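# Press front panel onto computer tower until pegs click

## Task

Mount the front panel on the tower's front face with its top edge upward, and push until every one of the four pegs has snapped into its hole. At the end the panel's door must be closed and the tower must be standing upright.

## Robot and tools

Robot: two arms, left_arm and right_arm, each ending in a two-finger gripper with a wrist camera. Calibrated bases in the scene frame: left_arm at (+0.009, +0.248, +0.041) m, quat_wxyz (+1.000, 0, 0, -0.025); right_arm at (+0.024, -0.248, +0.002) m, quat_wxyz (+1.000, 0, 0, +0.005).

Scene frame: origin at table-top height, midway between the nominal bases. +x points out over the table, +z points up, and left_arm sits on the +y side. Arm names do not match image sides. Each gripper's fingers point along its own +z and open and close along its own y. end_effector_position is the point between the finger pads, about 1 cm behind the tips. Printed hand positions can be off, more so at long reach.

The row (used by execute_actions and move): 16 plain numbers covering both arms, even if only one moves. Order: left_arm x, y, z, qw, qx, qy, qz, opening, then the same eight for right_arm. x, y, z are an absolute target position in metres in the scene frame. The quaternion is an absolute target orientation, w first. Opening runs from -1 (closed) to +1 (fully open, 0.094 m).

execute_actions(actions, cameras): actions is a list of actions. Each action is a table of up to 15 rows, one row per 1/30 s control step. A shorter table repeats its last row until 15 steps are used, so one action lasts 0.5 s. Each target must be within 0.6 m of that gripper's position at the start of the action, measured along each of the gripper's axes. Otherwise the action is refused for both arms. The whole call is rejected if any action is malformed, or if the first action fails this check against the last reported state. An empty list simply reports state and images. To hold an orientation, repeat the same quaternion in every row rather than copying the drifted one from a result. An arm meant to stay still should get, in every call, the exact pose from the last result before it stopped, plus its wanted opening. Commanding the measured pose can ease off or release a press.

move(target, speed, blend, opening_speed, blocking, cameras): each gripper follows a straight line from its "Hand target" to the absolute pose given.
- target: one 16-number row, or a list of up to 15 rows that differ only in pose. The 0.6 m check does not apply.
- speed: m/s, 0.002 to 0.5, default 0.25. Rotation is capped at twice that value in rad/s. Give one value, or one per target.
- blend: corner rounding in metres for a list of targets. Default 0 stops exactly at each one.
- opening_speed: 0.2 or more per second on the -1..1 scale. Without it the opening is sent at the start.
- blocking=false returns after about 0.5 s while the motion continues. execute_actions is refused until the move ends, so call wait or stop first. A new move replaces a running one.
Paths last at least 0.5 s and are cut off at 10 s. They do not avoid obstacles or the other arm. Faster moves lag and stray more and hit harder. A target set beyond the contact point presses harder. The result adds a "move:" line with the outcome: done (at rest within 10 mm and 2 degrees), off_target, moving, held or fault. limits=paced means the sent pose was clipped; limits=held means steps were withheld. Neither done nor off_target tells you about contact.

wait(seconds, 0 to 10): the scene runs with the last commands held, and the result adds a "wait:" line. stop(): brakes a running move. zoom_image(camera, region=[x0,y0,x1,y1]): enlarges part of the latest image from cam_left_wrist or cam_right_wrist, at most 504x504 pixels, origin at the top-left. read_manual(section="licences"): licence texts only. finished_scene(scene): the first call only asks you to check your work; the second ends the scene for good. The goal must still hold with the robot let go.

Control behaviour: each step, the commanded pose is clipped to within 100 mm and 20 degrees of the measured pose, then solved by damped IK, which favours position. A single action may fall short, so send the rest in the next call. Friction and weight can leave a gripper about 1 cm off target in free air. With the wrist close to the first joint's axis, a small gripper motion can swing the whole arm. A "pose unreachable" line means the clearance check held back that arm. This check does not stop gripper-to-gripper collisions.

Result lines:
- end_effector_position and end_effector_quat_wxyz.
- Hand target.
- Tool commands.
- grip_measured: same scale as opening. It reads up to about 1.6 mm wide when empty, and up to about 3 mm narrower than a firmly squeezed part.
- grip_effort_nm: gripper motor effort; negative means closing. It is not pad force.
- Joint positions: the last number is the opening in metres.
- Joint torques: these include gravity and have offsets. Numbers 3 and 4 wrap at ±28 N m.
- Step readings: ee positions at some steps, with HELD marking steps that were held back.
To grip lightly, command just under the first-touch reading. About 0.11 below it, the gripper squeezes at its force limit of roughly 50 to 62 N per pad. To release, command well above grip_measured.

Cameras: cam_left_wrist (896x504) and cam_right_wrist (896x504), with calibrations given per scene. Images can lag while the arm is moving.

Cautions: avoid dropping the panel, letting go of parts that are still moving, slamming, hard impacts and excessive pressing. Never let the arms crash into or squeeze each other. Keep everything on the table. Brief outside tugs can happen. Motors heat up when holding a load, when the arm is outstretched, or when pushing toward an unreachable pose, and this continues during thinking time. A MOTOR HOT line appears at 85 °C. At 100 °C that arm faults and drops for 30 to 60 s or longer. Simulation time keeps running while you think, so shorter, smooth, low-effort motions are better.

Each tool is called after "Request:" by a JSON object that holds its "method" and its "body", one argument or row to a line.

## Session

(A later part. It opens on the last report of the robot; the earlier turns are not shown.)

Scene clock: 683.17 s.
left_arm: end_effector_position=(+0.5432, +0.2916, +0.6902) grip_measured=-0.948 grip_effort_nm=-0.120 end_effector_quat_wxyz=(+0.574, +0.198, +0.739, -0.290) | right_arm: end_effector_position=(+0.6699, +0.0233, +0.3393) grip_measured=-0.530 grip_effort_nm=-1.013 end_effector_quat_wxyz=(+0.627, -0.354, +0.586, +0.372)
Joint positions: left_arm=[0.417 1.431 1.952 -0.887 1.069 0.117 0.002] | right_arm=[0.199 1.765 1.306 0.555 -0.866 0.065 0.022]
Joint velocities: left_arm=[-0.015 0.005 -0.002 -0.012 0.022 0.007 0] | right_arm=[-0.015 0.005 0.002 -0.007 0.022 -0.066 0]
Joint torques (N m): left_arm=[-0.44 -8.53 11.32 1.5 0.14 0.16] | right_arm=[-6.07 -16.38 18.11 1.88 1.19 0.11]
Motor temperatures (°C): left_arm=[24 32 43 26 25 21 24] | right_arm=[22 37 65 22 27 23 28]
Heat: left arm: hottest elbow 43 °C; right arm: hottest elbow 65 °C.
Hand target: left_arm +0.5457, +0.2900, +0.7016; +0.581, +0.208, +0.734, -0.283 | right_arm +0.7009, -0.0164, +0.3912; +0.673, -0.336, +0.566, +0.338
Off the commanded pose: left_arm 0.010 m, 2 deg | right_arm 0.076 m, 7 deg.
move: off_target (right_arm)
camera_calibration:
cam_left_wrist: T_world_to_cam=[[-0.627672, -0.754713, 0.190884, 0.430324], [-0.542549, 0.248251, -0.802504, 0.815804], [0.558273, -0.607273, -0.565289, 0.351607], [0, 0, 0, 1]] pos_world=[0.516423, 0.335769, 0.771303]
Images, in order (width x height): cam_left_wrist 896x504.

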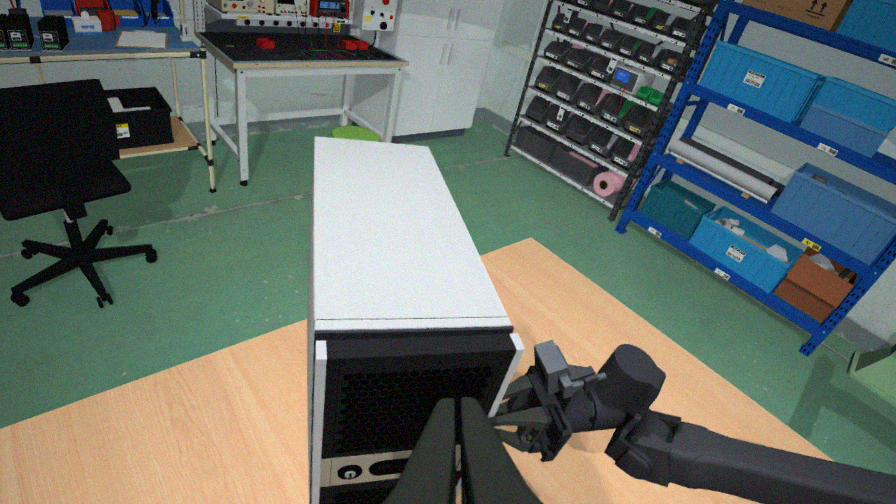

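Request:
{"method": "move", "body": {
  "target": [
    [0.54,0.29,0.70,0.583,0.207,0.733,-0.284,-0.95,0.712,-0.008,0.392,0.6746,-0.3366,0.567,0.3378,-0.75],
    [0.54,0.29,0.70,0.583,0.207,0.733,-0.284,-0.95,0.726,-0.015,0.39,0.6746,-0.3366,0.567,0.3378,-0.75]
  ],
  "speed": 0.03,
  "cameras": ["cam_left_wrist"]
}}

Request:
{"method": "zoom_image", "body": {
  "camera": "cam_left_wrist",
  "region": [260, 250, 600, 460]
}}

Request:
{"method": "move", "body": {
  "target": [
    [0.54,0.29,0.70,0.583,0.207,0.733,-0.284,-0.95,0.740,-0.022,0.39,0.6746,-0.3366,0.567,0.3378,-0.75]
  ],
  "speed": 0.03,
  "cameras": ["cam_left_wrist"]
}}

Request:
{"method": "zoom_image", "body": {
  "camera": "cam_left_wrist",
  "region": [260, 250, 600, 460]
}}

Scene clock: 694.40 s.
left_arm: end_effector_position=(+0.5431, +0.2915, +0.6902) grip_measured=-0.948 grip_effort_nm=-0.115 end_effector_quat_wxyz=(+0.574, +0.198, +0.739, -0.290) | right_arm: end_effector_position=(+0.6704, +0.0232, +0.3394) grip_measured=-0.530 grip_effort_nm=-1.023 end_effector_quat_wxyz=(+0.622, -0.362, +0.581, +0.380)
Joint positions: left_arm=[0.417 1.431 1.953 -0.888 1.069 0.118 0.002] | right_arm=[0.194 1.774 1.319 0.555 -0.898 0.069 0.022]
Joint velocities: left_arm=[-0.005 -0.005 -0.007 0.002 -0.022 -0.007 0] | right_arm=[0.005 -0.005 -0.002 0.007 0.037 -0.022 -0.001]
Joint torques (N m): left_arm=[0.03 -9.82 9.14 2.13 0.38 0.08] | right_arm=[-6.48 -14.97 20.3 1.74 2.17 0.12]
Motor temperatures (°C): left_arm=[24 32 43 26 25 21 24] | right_arm=[22 37 67 22 27 23 28]
Heat: left arm: hottest elbow 43 °C; right arm: hottest elbow 67 °C.
Hand target: left_arm +0.5400, +0.2900, +0.7000; +0.583, +0.207, +0.733, -0.284 | right_arm +0.7131, -0.0195, +0.3890; +0.674, -0.335, +0.565, +0.338
Off the commanded pose: left_arm 0.010 m, 2 deg | right_arm 0.084 m, 8 deg.
move: off_target (right_arm)
camera_calibration:
cam_left_wrist: T_world_to_cam=[[-0.627798, -0.754711, 0.190473, 0.430582], [-0.5424, 0.248661, -0.802477, 0.815602], [0.558275, -0.607107, -0.565465, 0.351747], [0, 0, 0, 1]] pos_world=[0.516329, 0.335704, 0.771388]
Images, in order (width x height): cam_left_wrist 896x504.

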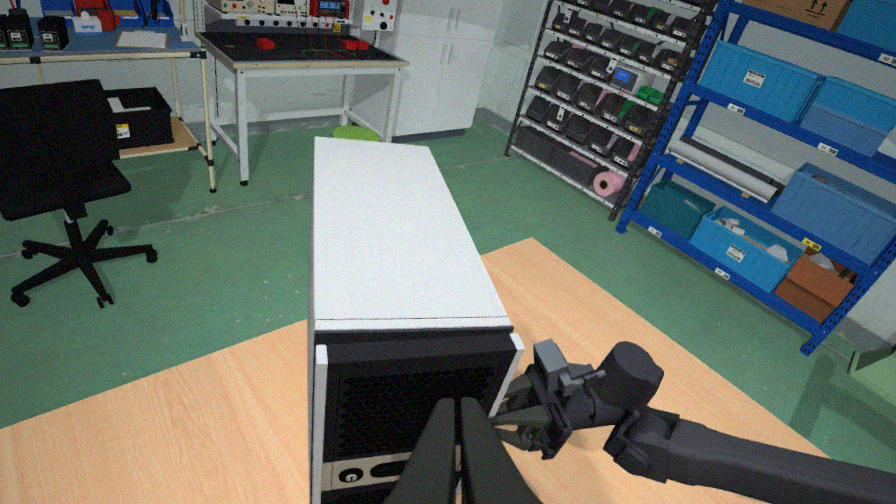

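Scaled by 1.482 from the camera's 896x504 image, which has a finer 1280x720 frame.

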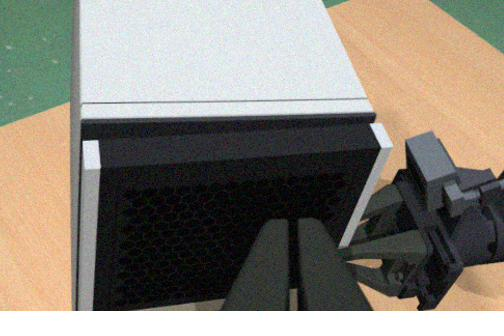

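Scene clock: 695.67 s.
left_arm: end_effector_position=(+0.5431, +0.2915, +0.6902) grip_measured=-0.948 grip_effort_nm=-0.105 end_effector_quat_wxyz=(+0.574, +0.198, +0.739, -0.290) | right_arm: end_effector_position=(+0.6715, +0.0243, +0.3408) grip_measured=-0.530 grip_effort_nm=-1.018 end_effector_quat_wxyz=(+0.616, -0.370, +0.576, +0.390)
Joint positions: left_arm=[0.417 1.431 1.953 -0.888 1.069 0.118 0.002] | right_arm=[0.19 1.786 1.338 0.555 -0.931 0.079 0.022]
Joint velocities: left_arm=[-0.015 0.005 -0.007 0.007 -0.022 -0.051 0] | right_arm=[-0.005 -0.005 0.012 -0.017 0.066 -0.037 -0.001]
Joint torques (N m): left_arm=[0.09 -10.17 9.16 2.26 0.36 0.06] | right_arm=[-7 -14.51 21.03 1.57 2.93 0.08]
Motor temperatures (°C): left_arm=[24 31 43 26 25 21 24] | right_arm=[22 37 67 22 28 23 28]
Heat: left arm: hottest elbow 43 °C; right arm: hottest elbow 67 °C.
Hand target: left_arm +0.5400, +0.2900, +0.7000; +0.583, +0.207, +0.733, -0.284 | right_arm +0.7230, -0.0284, +0.3887; +0.674, -0.335, +0.565, +0.338
Off the commanded pose: left_arm 0.010 m, 2 deg | right_arm 0.096 m, 10 deg.
move: off_target (right_arm)
camera_calibration:
cam_left_wrist: T_world_to_cam=[[-0.627798, -0.754711, 0.190473, 0.430582], [-0.5424, 0.248661, -0.802477, 0.815602], [0.558275, -0.607107, -0.565465, 0.351747], [0, 0, 0, 1]] pos_world=[0.516329, 0.335704, 0.771388]
Images, in order (width x height): cam_left_wrist 896x504.

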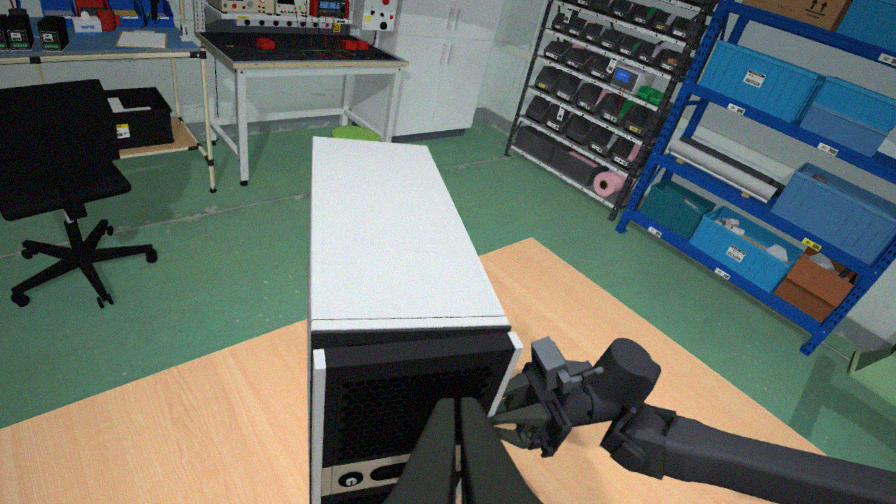

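Scaled by 1.482 from the camera's 896x504 image, which has a finer 1280x720 frame.

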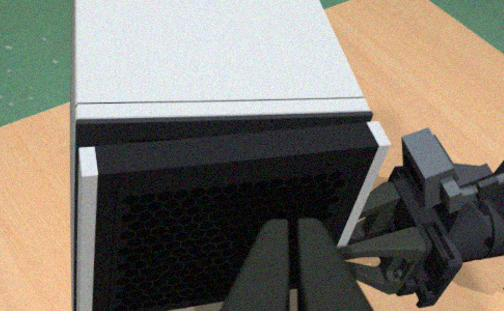

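Request:
{"method": "move", "body": {
  "target": [
    [0.62,0.24,0.48,0.682,0.176,0.689,-0.172,-1,0.708,-0.010,0.392,0.6746,-0.3366,0.567,0.3378,-0.75],
    [0.66,0.215,0.39,0.682,0.176,0.689,-0.172,-1,0.708,-0.010,0.392,0.6746,-0.3366,0.567,0.3378,-0.75],
    [0.745,0.165,0.39,0.682,0.176,0.689,-0.172,-1,0.710,-0.010,0.392,0.6746,-0.3366,0.567,0.3378,-0.75]
  ],
  "speed": [0.2,0.1,0.04]
}}

Scene clock: 711.47 s.
left_arm: end_effector_position=(+0.7216, +0.1746, +0.3798) grip_measured=-0.989 grip_effort_nm=-0.652 end_effector_quat_wxyz=(+0.677, +0.176, +0.695, -0.164) | right_arm: end_effector_position=(+0.6736, +0.0273, +0.3435) grip_measured=-0.530 grip_effort_nm=-1.023 end_effector_quat_wxyz=(+0.623, -0.362, +0.579, +0.383)
Joint positions: left_arm=[0.062 1.694 1.286 0.375 0.497 0.026 0.001] | right_arm=[0.199 1.783 1.338 0.555 -0.898 0.079 0.022]
Joint velocities: left_arm=[-0.005 -0.005 0.012 0.002 -0.037 -0.022 0] | right_arm=[0.005 -0.015 -0.022 0.002 -0.022 -0.095 -0.001]
Joint torques (N m): left_arm=[-1.08 -11.4 13.29 1.94 -0.2 -0.08] | right_arm=[-5.07 -17.55 15.8 1.66 2.78 -0.03]
Motor temperatures (°C): left_arm=[24 31 42 26 25 21 25] | right_arm=[22 38 71 22 33 23 28]
Heat: left arm: hottest elbow 42 °C; right arm: hottest elbow 71 °C.
Hand target: left_arm +0.7382, +0.1649, +0.3873; +0.681, +0.177, +0.690, -0.170 | right_arm +0.7022, -0.0122, +0.3913; +0.673, -0.336, +0.565, +0.338
Off the commanded pose: left_arm 0.027 m, 1 deg | right_arm 0.071 m, 9 deg.
move: off_target (left_arm, right_arm)
camera_calibration:
cam_left_wrist: T_world_to_cam=[[-0.46459, -0.885269, -0.0213235, 0.498997], [-0.389269, 0.225799, -0.89302, 0.620285], [0.795378, -0.406588, -0.449512, -0.244633], [0, 0, 0, 1]] pos_world=[0.667862, 0.202222, 0.454602]
cam_right_wrist: T_world_to_cam=[[0.88827, -0.459322, 0.000259026, -0.587309], [-0.16545, -0.320486, -0.932692, 0.480027], [0.428489, 0.82844, -0.360673, -0.100386], [0, 0, 0, 1]] pos_world=[0.644124, -0.0327578, 0.411663]

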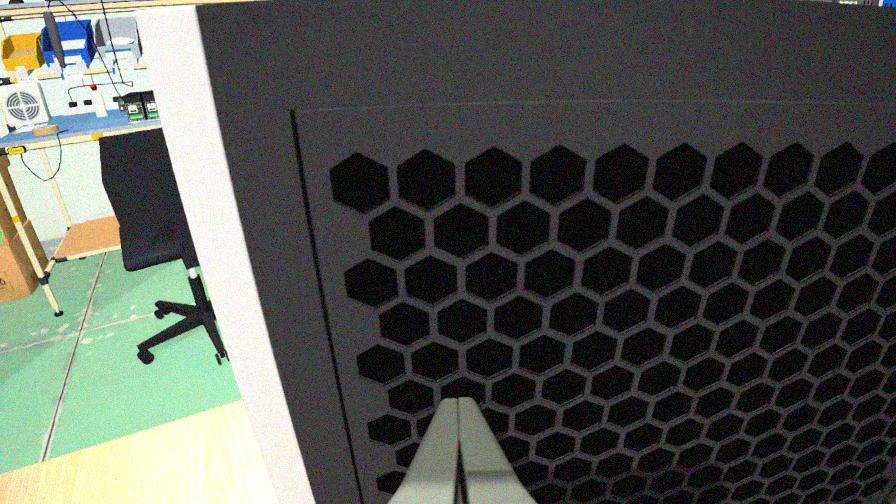

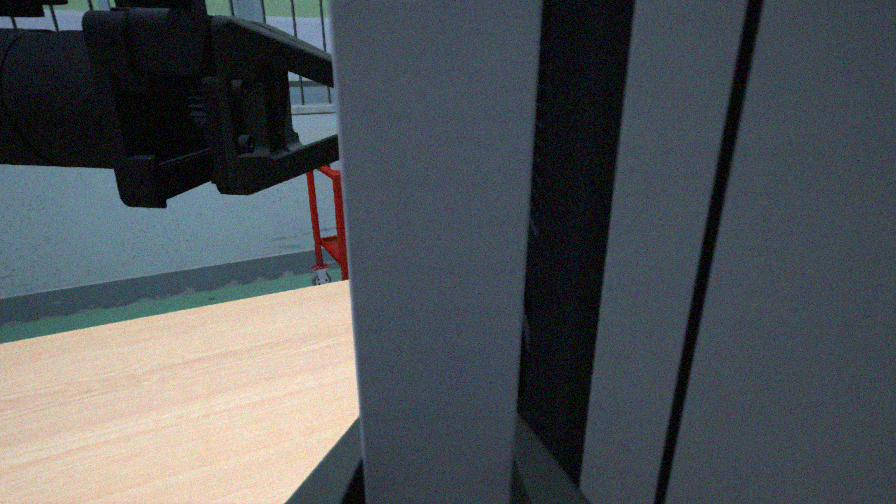

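Request:
{"method": "move", "body": {
  "target": [
    [0.765,0.154,0.392,0.682,0.176,0.689,-0.172,-1,0.710,-0.010,0.392,0.6746,-0.3366,0.567,0.3378,-0.75]
  ],
  "speed": 0.04
}}

Request:
{"method": "move", "body": {
  "target": [
    [0.785,0.143,0.392,0.682,0.176,0.689,-0.172,-1,0.710,-0.010,0.392,0.6746,-0.3366,0.567,0.3378,-0.75]
  ],
  "speed": 0.04
}}

Scene clock: 718.13 s.
left_arm: end_effector_position=(+0.7331, +0.1725, +0.3802) grip_measured=-0.989 grip_effort_nm=-0.647 end_effector_quat_wxyz=(+0.673, +0.175, +0.699, -0.168) | right_arm: end_effector_position=(+0.6758, +0.0279, +0.3445) grip_measured=-0.530 grip_effort_nm=-1.009 end_effector_quat_wxyz=(+0.626, -0.349, +0.586, +0.380)
Joint positions: left_arm=[0.059 1.719 1.328 0.347 0.499 0.022 0.001] | right_arm=[0.204 1.779 1.334 0.555 -0.864 0.092 0.022]
Joint velocities: left_arm=[-0.005 -0.005 -0.002 -0.002 -0.037 0.022 0.001] | right_arm=[-0.015 -0.005 -0.007 0.007 0.051 -0.037 0]
Joint torques (N m): left_arm=[-2.02 -10.11 15.8 2.11 -0.9 -0.1] | right_arm=[-5.25 -17.67 16.43 1.48 1.43 -0.17]
Motor temperatures (°C): left_arm=[24 31 43 26 25 21 25] | right_arm=[22 37 71 22 34 23 28]
Heat: left arm: hottest elbow 43 °C; right arm: hottest elbow 71 °C.
Hand target: left_arm +0.7599, +0.1547, +0.3904; +0.682, +0.176, +0.689, -0.172 | right_arm +0.7028, -0.0121, +0.3915; +0.673, -0.335, +0.566, +0.337
Off the commanded pose: left_arm 0.039 m, 2 deg | right_arm 0.070 m, 8 deg.
move: off_target (left_arm, right_arm)
camera_calibration:
cam_left_wrist: T_world_to_cam=[[-0.46839, -0.883443, -0.0118091, 0.501381], [-0.399961, 0.223934, -0.888754, 0.632078], [0.787808, -0.41156, -0.458232, -0.244645], [0, 0, 0, 1]] pos_world=[0.680382, 0.200711, 0.455579]
cam_right_wrist: T_world_to_cam=[[0.875395, -0.483165, -0.0153559, -0.574262], [-0.185773, -0.306917, -0.933429, 0.495121], [0.446288, 0.819972, -0.358432, -0.11393], [0, 0, 0, 1]] pos_world=[0.645531, -0.0320833, 0.412506]

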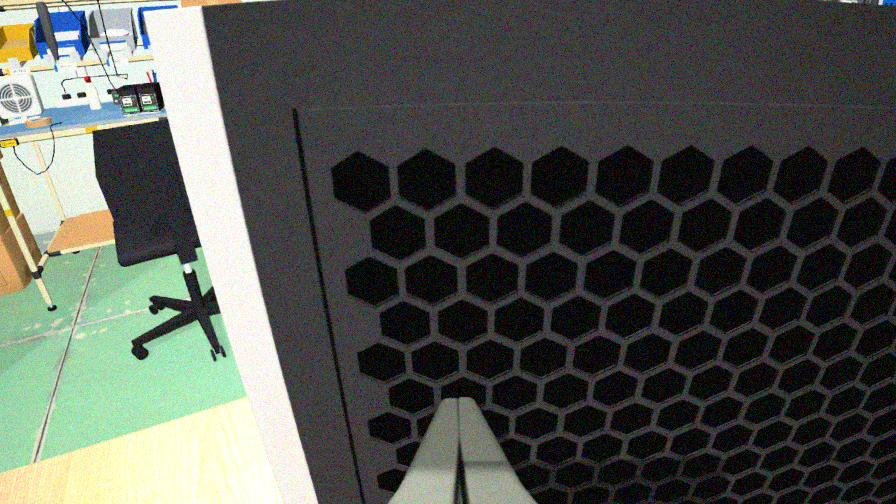

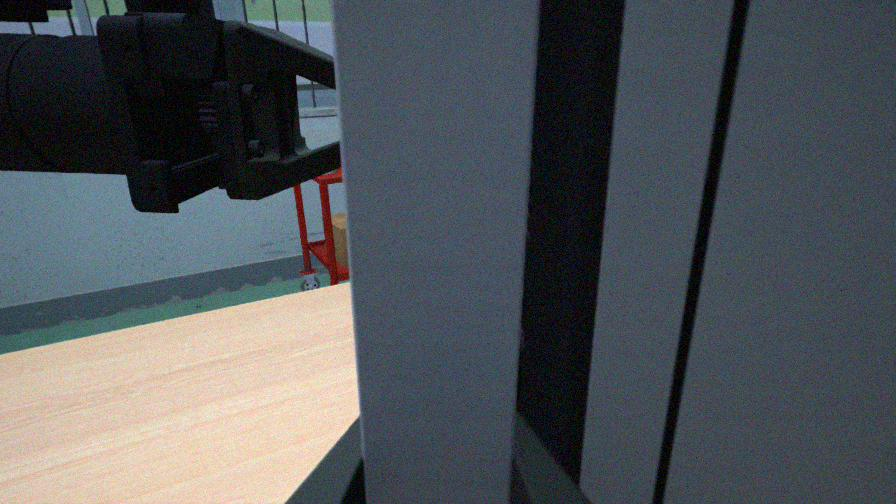

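Scene clock: 719.27 s.
left_arm: end_effector_position=(+0.7407, +0.1674, +0.3797) grip_measured=-0.989 grip_effort_nm=-0.637 end_effector_quat_wxyz=(+0.669, +0.176, +0.701, -0.170) | right_arm: end_effector_position=(+0.6807, +0.0251, +0.3409) grip_measured=-0.530 grip_effort_nm=-1.018 end_effector_quat_wxyz=(+0.630, -0.343, +0.590, +0.370)
Joint positions: left_arm=[0.052 1.738 1.357 0.329 0.496 0.021 0.001] | right_arm=[0.202 1.784 1.334 0.554 -0.843 0.081 0.022]
Joint velocities: left_arm=[-0.005 0.005 -0.002 0.002 -0.066 0.007 0] | right_arm=[-0.005 0.005 0.002 -0.002 -0.007 0.037 -0.001]
Joint torques (N m): left_arm=[-3.14 -9 17.8 2.28 -1.58 -0.09] | right_arm=[-5.3 -17.9 16.7 1.46 0.56 -0.1]
Motor temperatures (°C): left_arm=[24 31 43 26 25 21 25] | right_arm=[22 38 71 22 33 23 28]
Heat: left arm: hottest elbow 43 °C; right arm: hottest elbow 71 °C.
Hand target: left_arm +0.7760, +0.1437, +0.3894; +0.682, +0.176, +0.689, -0.172 | right_arm +0.7035, -0.0113, +0.3912; +0.673, -0.336, +0.566, +0.337
Off the commanded pose: left_arm 0.052 m, 2 deg | right_arm 0.069 m, 7 deg.
move: off_target (left_arm, right_arm)
camera_calibration:
cam_left_wrist: T_world_to_cam=[[-0.473169, -0.880938, -0.00771155, 0.501961], [-0.40603, 0.225839, -0.885515, 0.638804], [0.781825, -0.415867, -0.464547, -0.245453], [0, 0, 0, 1]] pos_world=[0.688787, 0.195854, 0.455516]
cam_right_wrist: T_world_to_cam=[[0.863628, -0.504002, -0.0113323, -0.572747], [-0.19109, -0.306473, -0.932501, 0.495101], [0.466509, 0.8075, -0.360989, -0.127689], [0, 0, 0, 1]] pos_world=[0.648817, -0.0338214, 0.409097]

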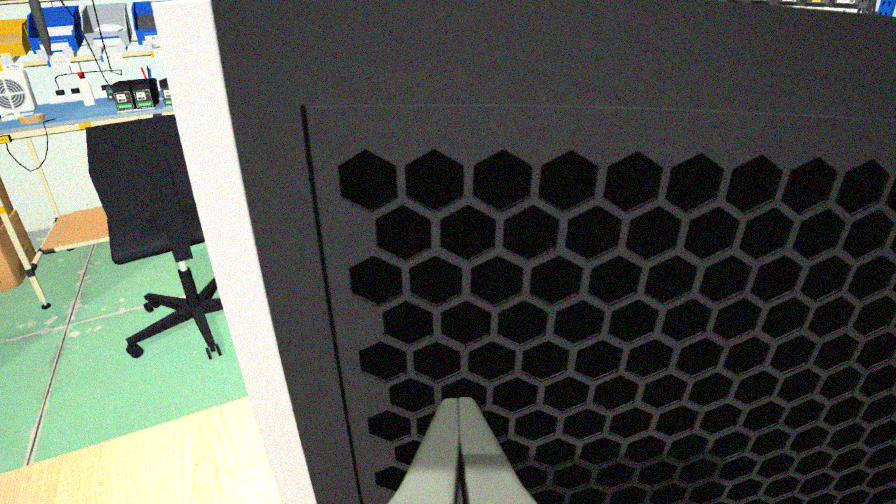

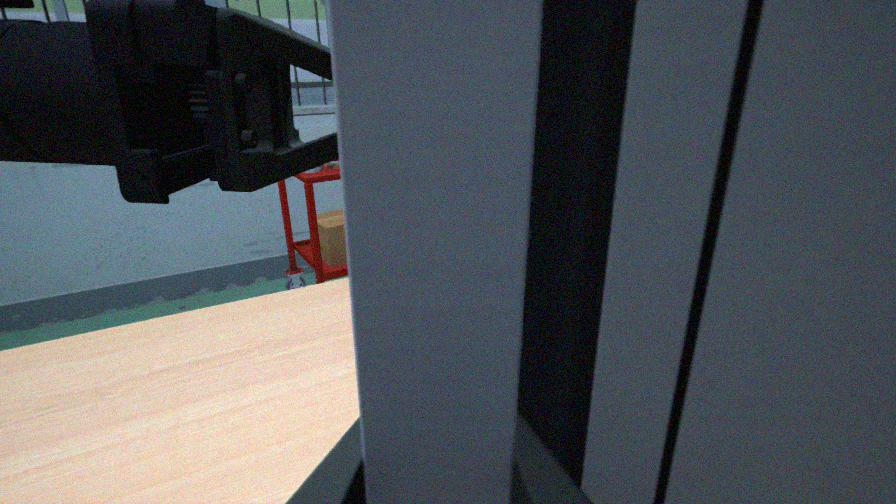

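Checking the left side by retreating the left arm to view poses.

Request:
{"method": "move", "body": {
  "target": [
    [0.67,0.215,0.42,0.682,0.176,0.689,-0.172,-1,0.710,-0.010,0.392,0.6746,-0.3366,0.567,0.3378,-0.75],
    [0.54,0.29,0.70,0.583,0.207,0.733,-0.284,-1,0.710,-0.010,0.392,0.6746,-0.3366,0.567,0.3378,-0.75]
  ],
  "cameras": ["cam_left_wrist"]
}}

Request:
{"method": "zoom_image", "body": {
  "camera": "cam_left_wrist",
  "region": [260, 250, 600, 460]
}}

Request:
{"method": "move", "body": {
  "target": [
    [0.70,0.43,0.52,0.604,0.338,0.614,-0.370,-1,0.710,-0.010,0.392,0.6746,-0.3366,0.567,0.3378,-0.75],
    [0.7226,0.4366,0.4356,0.604,0.338,0.614,-0.370,-1,0.710,-0.010,0.392,0.6746,-0.3366,0.567,0.3378,-0.75]
  ],
  "cameras": ["cam_left_wrist"]
}}

Request:
{"method": "move", "body": {
  "target": [
    [0.70,0.44,0.12,0.604,0.338,0.614,-0.370,-1,0.710,-0.010,0.392,0.6746,-0.3366,0.567,0.3378,-0.75]
  ],
  "cameras": ["cam_left_wrist"]
}}

Scene clock: 731.77 s.
left_arm: end_effector_position=(+0.5458, +0.2880, +0.6874) grip_measured=-0.989 grip_effort_nm=-0.642 end_effector_quat_wxyz=(+0.574, +0.197, +0.737, -0.296) | right_arm: end_effector_position=(+0.6801, +0.0246, +0.3408) grip_measured=-0.530 grip_effort_nm=-1.013 end_effector_quat_wxyz=(+0.629, -0.345, +0.589, +0.372)
Joint positions: left_arm=[0.409 1.429 1.935 -0.858 1.071 0.096 0.001] | right_arm=[0.201 1.784 1.334 0.554 -0.849 0.081 0.022]
Joint velocities: left_arm=[-0.005 -0.005 0.017 -0.002 0.022 -0.051 0.001] | right_arm=[-0.015 -0.015 -0.007 -0.002 -0.022 -0.037 0]
Joint torques (N m): left_arm=[0.26 -8.88 11.3 1.39 0.28 0.14] | right_arm=[-4.54 -17.44 16.61 1.58 0.85 -0.09]
Motor temperatures (°C): left_arm=[24 31 46 26 25 21 25] | right_arm=[22 39 70 22 31 23 28]
Heat: left arm: hottest elbow 46 °C; right arm: hottest elbow 70 °C.
Hand target: left_arm +0.5446, +0.2901, +0.7021; +0.584, +0.206, +0.731, -0.286 | right_arm +0.7034, -0.0115, +0.3913; +0.673, -0.336, +0.566, +0.337
Off the commanded pose: left_arm 0.014 m, 2 deg | right_arm 0.069 m, 7 deg.
move: off_target (left_arm, right_arm)
camera_calibration:
cam_left_wrist: T_world_to_cam=[[-0.632226, -0.7486, 0.199719, 0.424463], [-0.541636, 0.242721, -0.804809, 0.818552], [0.554004, -0.616996, -0.558923, 0.347131], [0, 0, 0, 1]] pos_world=[0.519401, 0.333252, 0.768024]
Images, in order (width x height): cam_left_wrist 896x504.

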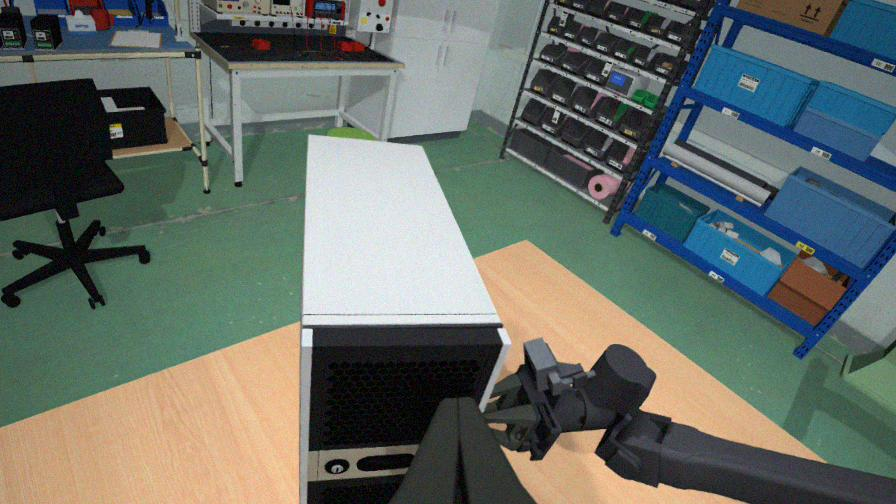

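Scaled by 1.482 from the camera's 896x504 image, which has a finer 1280x720 frame.

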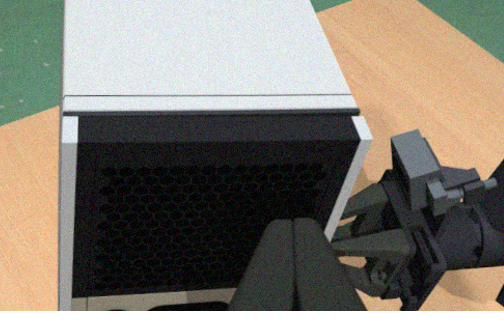

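Scene clock: 734.30 s.
left_arm: end_effector_position=(+0.7099, +0.4363, +0.4484) grip_measured=-0.989 grip_effort_nm=-0.652 end_effector_quat_wxyz=(+0.603, +0.343, +0.620, -0.366) | right_arm: end_effector_position=(+0.6801, +0.0246, +0.3408) grip_measured=-0.530 grip_effort_nm=-1.023 end_effector_quat_wxyz=(+0.629, -0.345, +0.589, +0.372)
Joint positions: left_arm=[0.552 2.025 1.997 -0.268 1.553 0.256 0.001] | right_arm=[0.201 1.784 1.334 0.554 -0.849 0.081 0.022]
Joint velocities: left_arm=[-0.005 0.005 -0.002 -0.007 -0.007 0.051 0] | right_arm=[0.005 -0.005 -0.002 0.002 -0.022 0.007 0]
Joint torques (N m): left_arm=[-0.26 -17.79 9.06 2.1 0.32 0.07] | right_arm=[-4.95 -17.61 16.66 1.65 0.84 -0.09]
Motor temperatures (°C): left_arm=[24 31 46 26 25 21 25] | right_arm=[22 39 70 22 30 23 28]
Heat: left arm: hottest elbow 46 °C; right arm: hottest elbow 70 °C.
Hand target: left_arm +0.7164, +0.4365, +0.4337; +0.601, +0.343, +0.620, -0.370 | right_arm +0.7034, -0.0114, +0.3913; +0.673, -0.336, +0.566, +0.337
Off the commanded pose: left_arm 0.018 m, 1 deg | right_arm 0.069 m, 7 deg.
move: off_target (left_arm, right_arm)
camera_calibration:
cam_left_wrist: T_world_to_cam=[[-0.866649, -0.498083, 0.0288448, 0.820727], [-0.235939, 0.358213, -0.903336, 0.45588], [0.439604, -0.789682, -0.427962, 0.31205], [0, 0, 0, 1]] pos_world=[0.681664, 0.491908, 0.521685]
Images, in order (width x height): cam_left_wrist 896x504.

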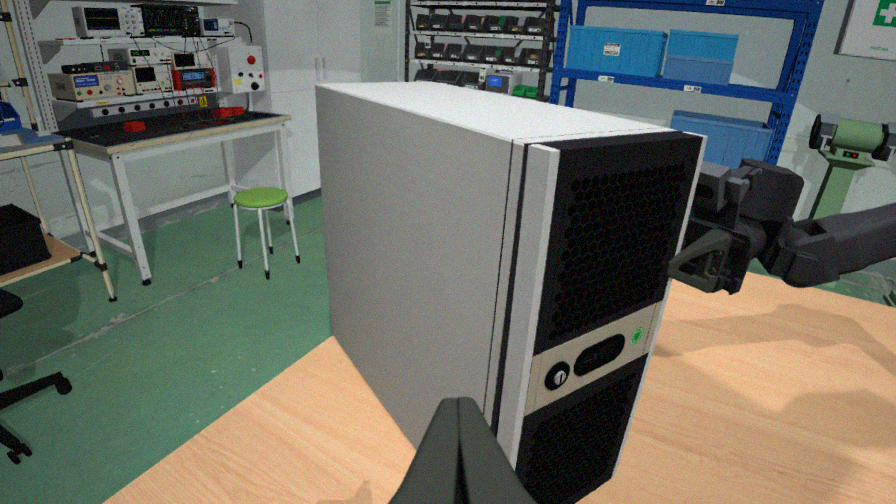

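Scene clock: 736.30 s.
left_arm: end_effector_position=(+0.6931, +0.4304, +0.1265) grip_measured=-0.989 grip_effort_nm=-0.632 end_effector_quat_wxyz=(+0.597, +0.337, +0.624, -0.376) | right_arm: end_effector_position=(+0.6801, +0.0246, +0.3408) grip_measured=-0.530 grip_effort_nm=-1.023 end_effector_quat_wxyz=(+0.629, -0.345, +0.589, +0.372)
Joint positions: left_arm=[0.556 2.303 1.638 0.019 1.561 0.579 0.001] | right_arm=[0.201 1.784 1.334 0.554 -0.849 0.081 0.022]
Joint velocities: left_arm=[-0.005 -0.015 -0.007 0.002 -0.037 -0.037 -0.001] | right_arm=[-0.015 0.005 -0.002 0.007 0.037 0.007 0.002]
Joint torques (N m): left_arm=[0.32 -19.25 8.13 1.92 0.6 0.13] | right_arm=[-5.54 -17.67 16.51 1.62 0.85 -0.09]
Motor temperatures (°C): left_arm=[24 31 46 26 25 21 25] | right_arm=[22 39 69 22 30 23 28]
Heat: left arm: hottest elbow 46 °C; right arm: hottest elbow 69 °C.
Hand target: left_arm +0.6945, +0.4370, +0.1207; +0.602, +0.341, +0.621, -0.368 | right_arm +0.7034, -0.0114, +0.3913; +0.673, -0.336, +0.566, +0.337
Off the commanded pose: left_arm 0.013 m, 2 deg | right_arm 0.069 m, 7 deg.
joint sent to its limit (left arm) — joint 5 (wrist yaw), upper limit. The joint targets are off in position, not in orientation.
move: off_target (left_arm, right_arm)
camera_calibration:
cam_left_wrist: T_world_to_cam=[[-0.86822, -0.49306, 0.0555448, 0.808057], [-0.255298, 0.347926, -0.902092, 0.180975], [0.42546, -0.797395, -0.427954, 0.190097], [0, 0, 0, 1]] pos_world=[0.666895, 0.487037, 0.199725]
Images, in order (width x height): cam_left_wrist 896x504.

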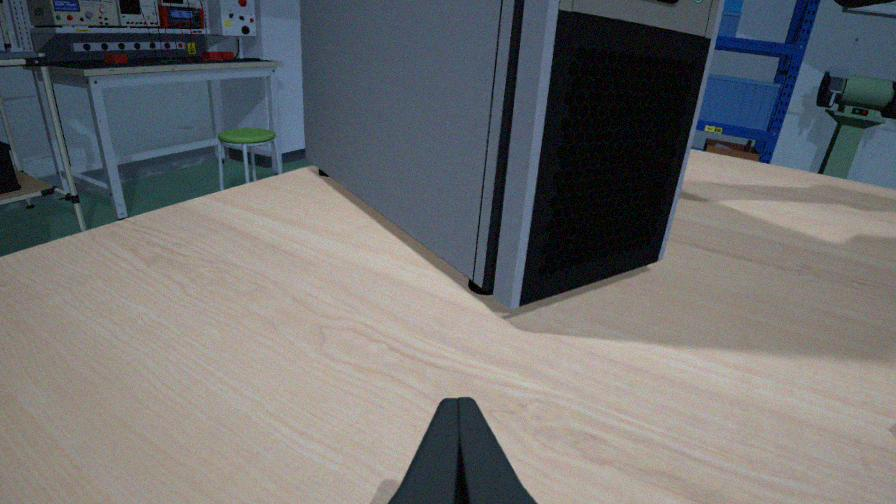

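Request:
{"method": "move", "body": {
  "target": [
    [0.61,0.36,0.11,0.682,0.176,0.689,-0.172,-1,0.703,-0.0114,0.392,0.6746,-0.3366,0.567,0.3378,-0.75],
    [0.65,0.215,0.085,0.682,0.176,0.689,-0.172,-1,0.703,-0.0114,0.392,0.6746,-0.3366,0.567,0.3378,-0.75],
    [0.76,0.155,0.085,0.682,0.176,0.689,-0.172,-1,0.703,-0.0114,0.392,0.6746,-0.3366,0.567,0.3378,-0.75]
  ],
  "speed": [0.2,0.15,0.04],
  "cameras": ["cam_left_wrist"]
}}

Request:
{"method": "move", "body": {
  "target": [
    [0.79,0.139,0.085,0.682,0.176,0.689,-0.172,-1,0.703,-0.0114,0.392,0.6746,-0.3366,0.567,0.3378,-0.75]
  ],
  "speed": 0.03
}}

Scene clock: 750.90 s.
left_arm: end_effector_position=(+0.7401, +0.1706, +0.0942) grip_measured=-0.989 grip_effort_nm=-0.637 end_effector_quat_wxyz=(+0.682, +0.180, +0.690, -0.163) | right_arm: end_effector_position=(+0.6802, +0.0246, +0.3409) grip_measured=-0.530 grip_effort_nm=-1.018 end_effector_quat_wxyz=(+0.632, -0.350, +0.586, +0.366)
Joint positions: left_arm=[0.056 2.238 1.204 1.015 0.495 0.03 0.001] | right_arm=[0.201 1.784 1.334 0.554 -0.848 0.064 0.022]
Joint velocities: left_arm=[-0.015 -0.005 0.002 0.002 -0.051 0.037 -0.001] | right_arm=[-0.005 -0.005 -0.012 -0.007 -0.037 -0.007 0]
Joint torques (N m): left_arm=[-1.26 -14.27 10.43 1.18 -0.55 -0.07] | right_arm=[-4.95 -18.32 14.91 1.89 0.82 0.07]
Motor temperatures (°C): left_arm=[24 32 44 26 25 21 25] | right_arm=[22 40 67 22 29 23 28]
Heat: left arm: hottest elbow 44 °C; right arm: hottest elbow 67 °C.
Hand target: left_arm +0.7583, +0.1582, +0.0861; +0.680, +0.178, +0.691, -0.169 | right_arm +0.6979, -0.0119, +0.3913; +0.673, -0.336, +0.566, +0.337
Off the commanded pose: left_arm 0.027 m, 1 deg | right_arm 0.067 m, 6 deg.
move: off_target (left_arm, right_arm)
camera_calibration:
cam_left_wrist: T_world_to_cam=[[-0.467956, -0.883177, -0.0318783, 0.501125], [-0.374052, 0.230617, -0.898277, 0.361767], [0.800689, -0.40843, -0.438273, -0.393949], [0, 0, 0, 1]] pos_world=[0.685255, 0.198252, 0.168285]
Images, in order (width x height): cam_left_wrist 896x504.

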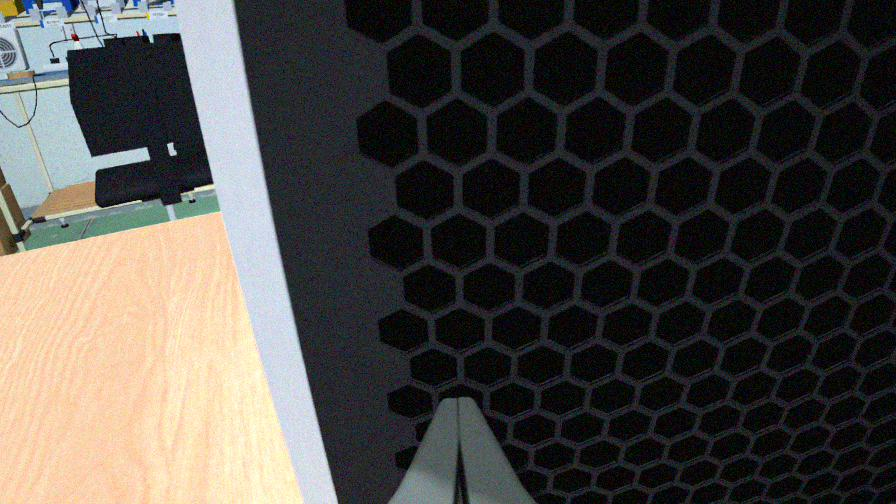

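Scene clock: 752.37 s.
left_arm: end_effector_position=(+0.7412, +0.1704, +0.0929) grip_measured=-0.989 grip_effort_nm=-0.628 end_effector_quat_wxyz=(+0.680, +0.178, +0.692, -0.165) | right_arm: end_effector_position=(+0.6802, +0.0246, +0.3409) grip_measured=-0.530 grip_effort_nm=-1.018 end_effector_quat_wxyz=(+0.632, -0.350, +0.586, +0.366)
Joint positions: left_arm=[0.055 2.24 1.208 1.009 0.495 0.025 0.001] | right_arm=[0.201 1.784 1.334 0.554 -0.848 0.064 0.022]
Joint velocities: left_arm=[-0.005 0.005 0.002 0.002 0.007 0.037 0] | right_arm=[-0.024 -0.005 -0.007 0.007 0.037 -0.007 0]
Joint torques (N m): left_arm=[-3.78 -12.1 15.49 0.21 -1.76 -0.09] | right_arm=[-5.48 -18.9 14.94 1.91 0.83 0.09]
Motor temperatures (°C): left_arm=[24 32 44 26 25 21 25] | right_arm=[22 40 67 22 29 23 28]
Heat: left arm: hottest elbow 44 °C; right arm: hottest elbow 67 °C.
Hand target: left_arm +0.7783, +0.1402, +0.0868; +0.682, +0.176, +0.689, -0.172 | right_arm +0.6979, -0.0119, +0.3913; +0.673, -0.336, +0.566, +0.338
Off the commanded pose: left_arm 0.059 m, 1 deg | right_arm 0.067 m, 6 deg.
move: off_target (left_arm, right_arm)
camera_calibration:
cam_left_wrist: T_world_to_cam=[[-0.46806, -0.883345, -0.0249424, 0.500853], [-0.37993, 0.226637, -0.896822, 0.365941], [0.797856, -0.41029, -0.441689, -0.392728], [0, 0, 0, 1]] pos_world=[0.686801, 0.198358, 0.167213]
cam_right_wrist: T_world_to_cam=[[0.865157, -0.501459, 0.00656882, -0.579836], [-0.175803, -0.315524, -0.93249, 0.484608], [0.469678, 0.805595, -0.361136, -0.129152], [0, 0, 0, 1]] pos_world=[0.647504, -0.033814, 0.409059]

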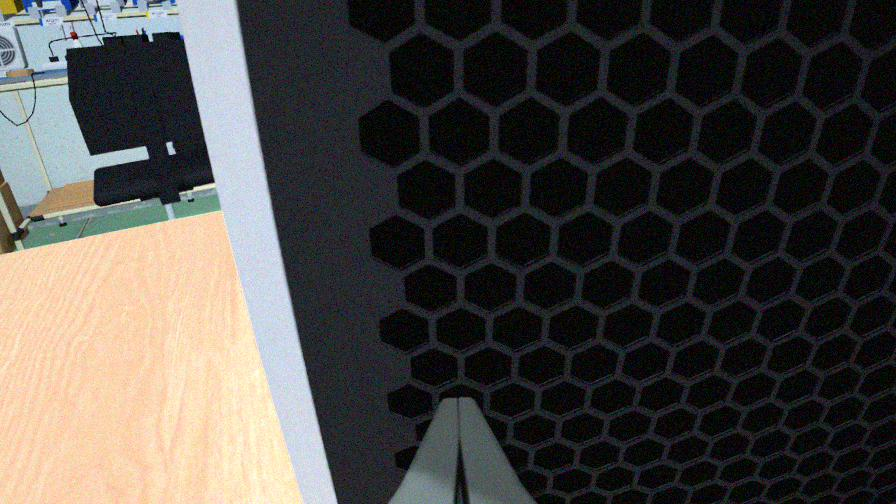

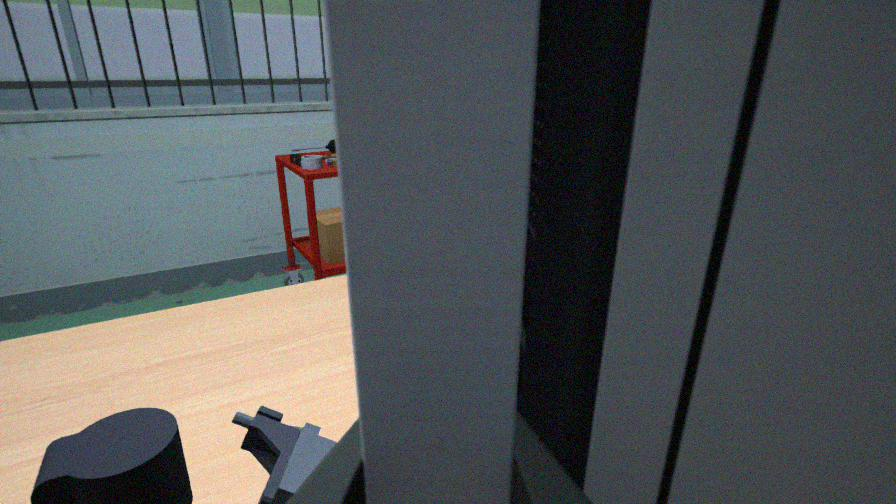

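Request:
{"method": "move", "body": {
  "target": [
    [0.79,0.139,0.085,0.682,0.176,0.689,-0.172,-1,0.698,-0.0119,0.392,0.673,-0.336,0.566,0.338,-0.2]
  ],
  "opening_speed": 0.5,
  "cameras": ["cam_right_wrist"]
}}

Request:
{"method": "move", "body": {
  "target": [
    [0.79,0.139,0.085,0.682,0.176,0.689,-0.172,-1,0.641,-0.112,0.36,0.673,-0.336,0.566,0.338,-0.2],
    [0.79,0.139,0.085,0.682,0.176,0.689,-0.172,-1,0.60,-0.18,0.338,0.711,-0.359,0.526,0.3135,-0.2]
  ],
  "speed": 0.1
}}

Request:
{"method": "move", "body": {
  "target": [
    [0.815,0.125,0.085,0.682,0.176,0.689,-0.172,-1,0.60,-0.18,0.338,0.711,-0.359,0.526,0.3135,-0.2]
  ],
  "speed": 0.04
}}

Scene clock: 759.47 s.
left_arm: end_effector_position=(+0.7491, +0.1703, +0.0919) grip_measured=-0.989 grip_effort_nm=-0.637 end_effector_quat_wxyz=(+0.681, +0.174, +0.693, -0.163) | right_arm: end_effector_position=(+0.6797, +0.0248, +0.3408) grip_measured=-0.204 grip_effort_nm=0.188 end_effector_quat_wxyz=(+0.630, -0.348, +0.587, +0.370)
Joint positions: left_arm=[0.053 2.253 1.233 0.997 0.485 0.021 0.001] | right_arm=[0.201 1.784 1.334 0.554 -0.852 0.074 0.037]
Joint velocities: left_arm=[-0.015 -0.005 -0.002 0.012 -0.022 -0.066 0] | right_arm=[-0.005 -0.015 0.002 -0.012 -0.051 0.022 0.001]
Joint torques (N m): left_arm=[-3.66 -12.69 14.43 0.44 -1.29 -0.08] | right_arm=[-5.54 -19.19 13.64 2.07 0.94 0.02]
Motor temperatures (°C): left_arm=[24 32 45 26 26 21 25] | right_arm=[22 41 66 22 29 23 28]
Heat: left arm: hottest elbow 45 °C; right arm: hottest elbow 66 °C.
Hand target: left_arm +0.7808, +0.1398, +0.0865; +0.682, +0.176, +0.689, -0.172 | right_arm +0.6938, -0.0118, +0.3911; +0.673, -0.336, +0.566, +0.338
Off the commanded pose: left_arm 0.052 m, 1 deg | right_arm 0.066 m, 7 deg.
move: off_target (left_arm, right_arm)
camera_calibration:
cam_right_wrist: T_world_to_cam=[[0.867227, -0.497902, -0.00346859, -0.577322], [-0.182823, -0.311939, -0.932347, 0.489199], [0.463135, 0.80919, -0.361549, -0.124661], [0, 0, 0, 1]] pos_world=[0.64784, -0.0339752, 0.40903]
Images, in order (width x height): cam_right_wrist 896x504.

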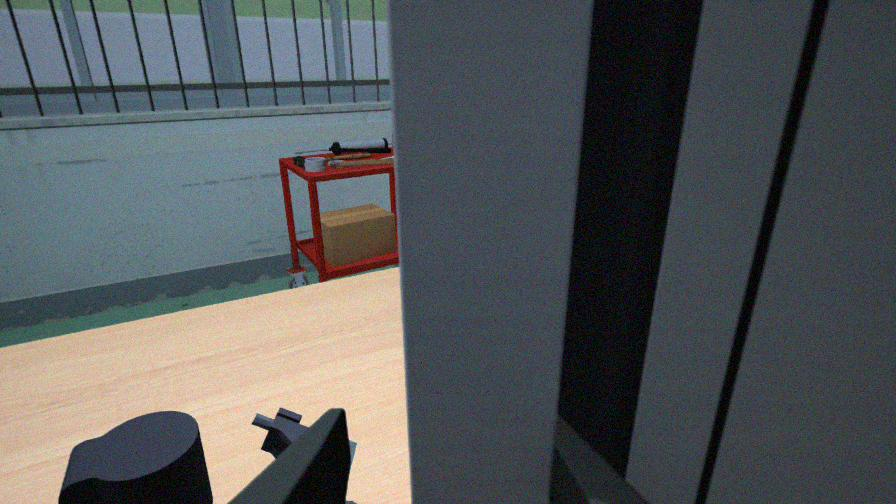

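Scene clock: 762.43 s.
left_arm: end_effector_position=(+0.7493, +0.1704, +0.0921) grip_measured=-0.989 grip_effort_nm=-0.623 end_effector_quat_wxyz=(+0.681, +0.173, +0.693, -0.163) | right_arm: end_effector_position=(+0.6018, -0.1748, +0.3368) grip_measured=-0.202 grip_effort_nm=0.125 end_effector_quat_wxyz=(+0.708, -0.355, +0.523, +0.316)
Joint positions: left_arm=[0.053 2.253 1.234 0.997 0.484 0.021 0.001] | right_arm=[-0.152 1.669 1.009 1.132 -1.114 0.254 0.037]
Joint velocities: left_arm=[-0.005 -0.024 0.012 -0.002 0.051 0.037 0] | right_arm=[-0.005 0.005 -0.012 -0.007 0.022 0.095 0]
Joint torques (N m): left_arm=[-3.43 -12.98 14.43 0.49 -1.29 -0.08] | right_arm=[-1.79 -13.92 8.06 1.43 0.24 0.11]
Motor temperatures (°C): left_arm=[24 32 46 26 26 21 25] | right_arm=[22 40 65 22 28 23 28]
Heat: left arm: hottest elbow 46 °C; right arm: hottest elbow 65 °C.
Hand target: left_arm +0.7808, +0.1398, +0.0866; +0.682, +0.176, +0.689, -0.172 | right_arm +0.6002, -0.1793, +0.3399; +0.710, -0.354, +0.521, +0.315
Off the commanded pose: left_arm 0.052 m, 1 deg | right_arm 0.006 m, 1 deg.
move: off_target (left_arm)
camera_calibration:
cam_left_wrist: T_world_to_cam=[[-0.460238, -0.887535, -0.0215062, 0.499206], [-0.382636, 0.220161, -0.897284, 0.371441], [0.801106, -0.404735, -0.440929, -0.403028], [0, 0, 0, 1]] pos_world=[0.694748, 0.198167, 0.166318]
cam_right_wrist: T_world_to_cam=[[0.811406, -0.561125, 0.163585, -0.642876], [0.00155794, -0.277802, -0.960637, 0.313426], [0.584481, 0.779721, -0.224536, -0.0528188], [0, 0, 0, 1]] pos_world=[0.552017, -0.232479, 0.394394]

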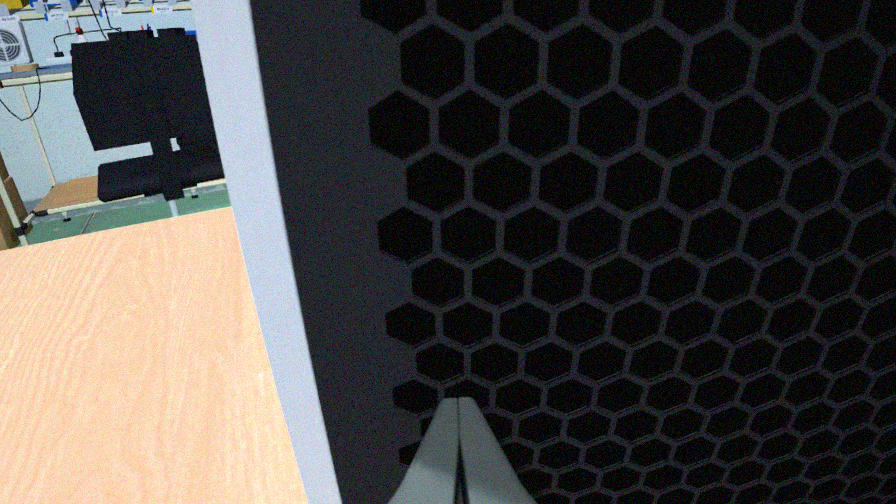

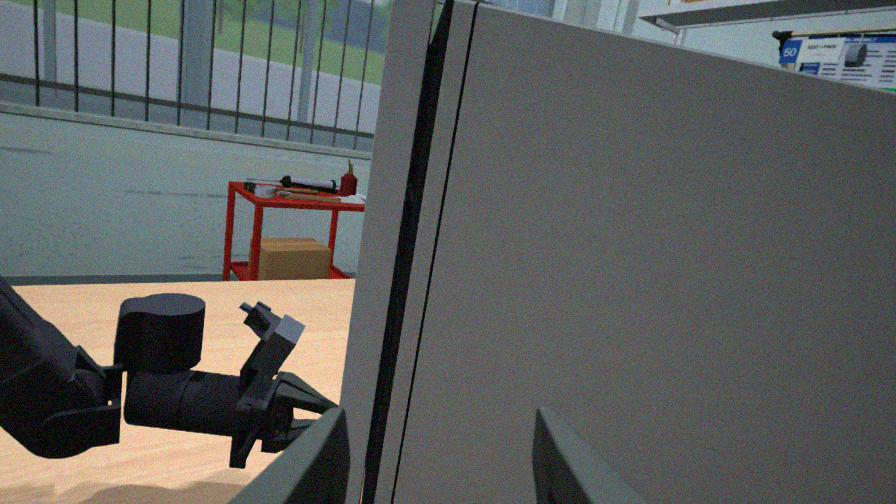

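Scene clock: 763.97 s.
left_arm: end_effector_position=(+0.7655, +0.1705, +0.0887) grip_measured=-0.989 grip_effort_nm=-0.628 end_effector_quat_wxyz=(+0.678, +0.168, +0.697, -0.160) | right_arm: end_effector_position=(+0.6011, -0.1743, +0.3363) grip_measured=-0.202 grip_effort_nm=0.125 end_effector_quat_wxyz=(+0.706, -0.358, +0.522, +0.317)
Joint positions: left_arm=[0.05 2.277 1.287 0.958 0.469 0.019 0.001] | right_arm=[-0.152 1.669 1.009 1.132 -1.12 0.254 0.037]
Joint velocities: left_arm=[-0.005 -0.024 0.007 -0.002 0.007 0.051 0] | right_arm=[-0.005 -0.015 0.002 0.007 0.022 0.037 0]
Joint torques (N m): left_arm=[-4.84 -12.86 16.24 0.34 -1.51 -0.06] | right_arm=[-2.26 -14.68 7.82 0.47 0.2 -0.11]
Motor temperatures (°C): left_arm=[24 32 46 26 26 21 25] | right_arm=[22 40 65 22 28 23 27]
Heat: left arm: hottest elbow 46 °C; right arm: hottest elbow 65 °C.
Hand target: left_arm +0.8008, +0.1265, +0.0873; +0.682, +0.176, +0.689, -0.172 | right_arm +0.6000, -0.1799, +0.3380; +0.708, -0.357, +0.523, +0.312
Off the commanded pose: left_arm 0.067 m, 2 deg | right_arm 0.006 m, 1 deg.
move: off_target (left_arm)
camera_calibration:
cam_left_wrist: T_world_to_cam=[[-0.449887, -0.892939, -0.0161884, 0.49912], [-0.394562, 0.214987, -0.893365, 0.384217], [0.801201, -0.395526, -0.44904, -0.418397], [0, 0, 0, 1]] pos_world=[0.711365, 0.197596, 0.163449]
cam_right_wrist: T_world_to_cam=[[0.814312, -0.556561, 0.16473, -0.643262], [0.00262738, -0.280271, -0.959917, 0.311875], [0.580421, 0.782105, -0.226766, -0.0493028], [0, 0, 0, 1]] pos_world=[0.551613, -0.232045, 0.394158]

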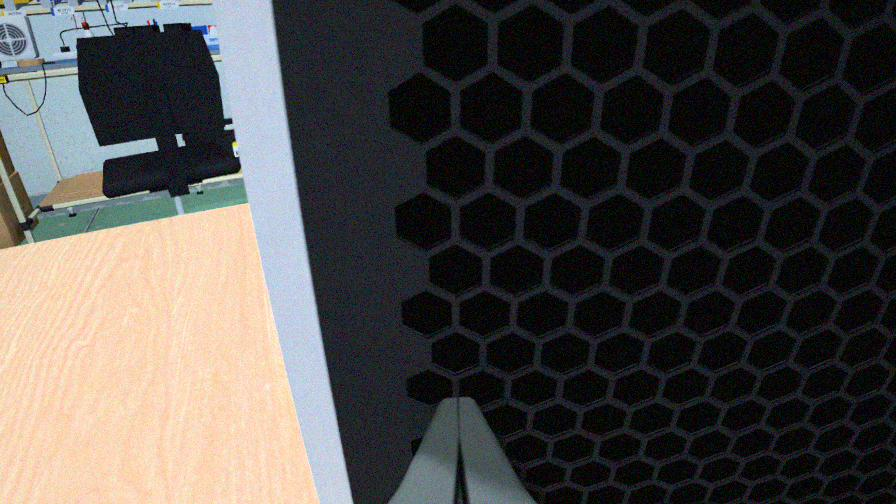

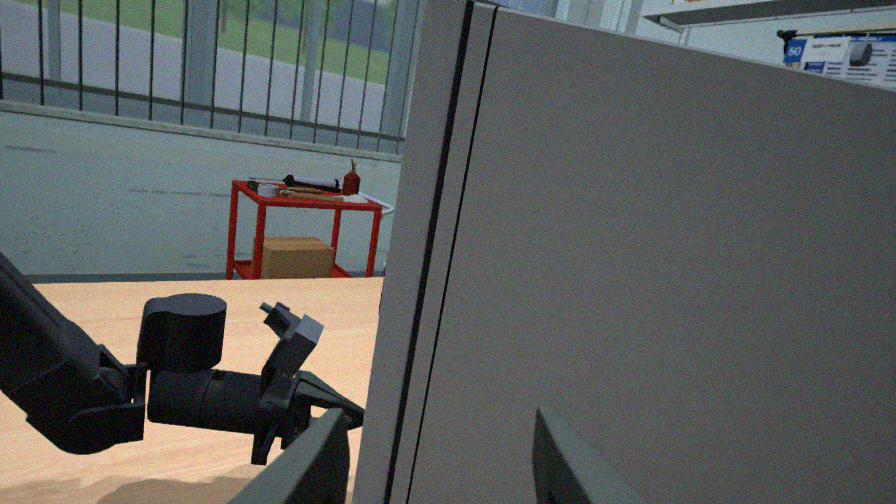

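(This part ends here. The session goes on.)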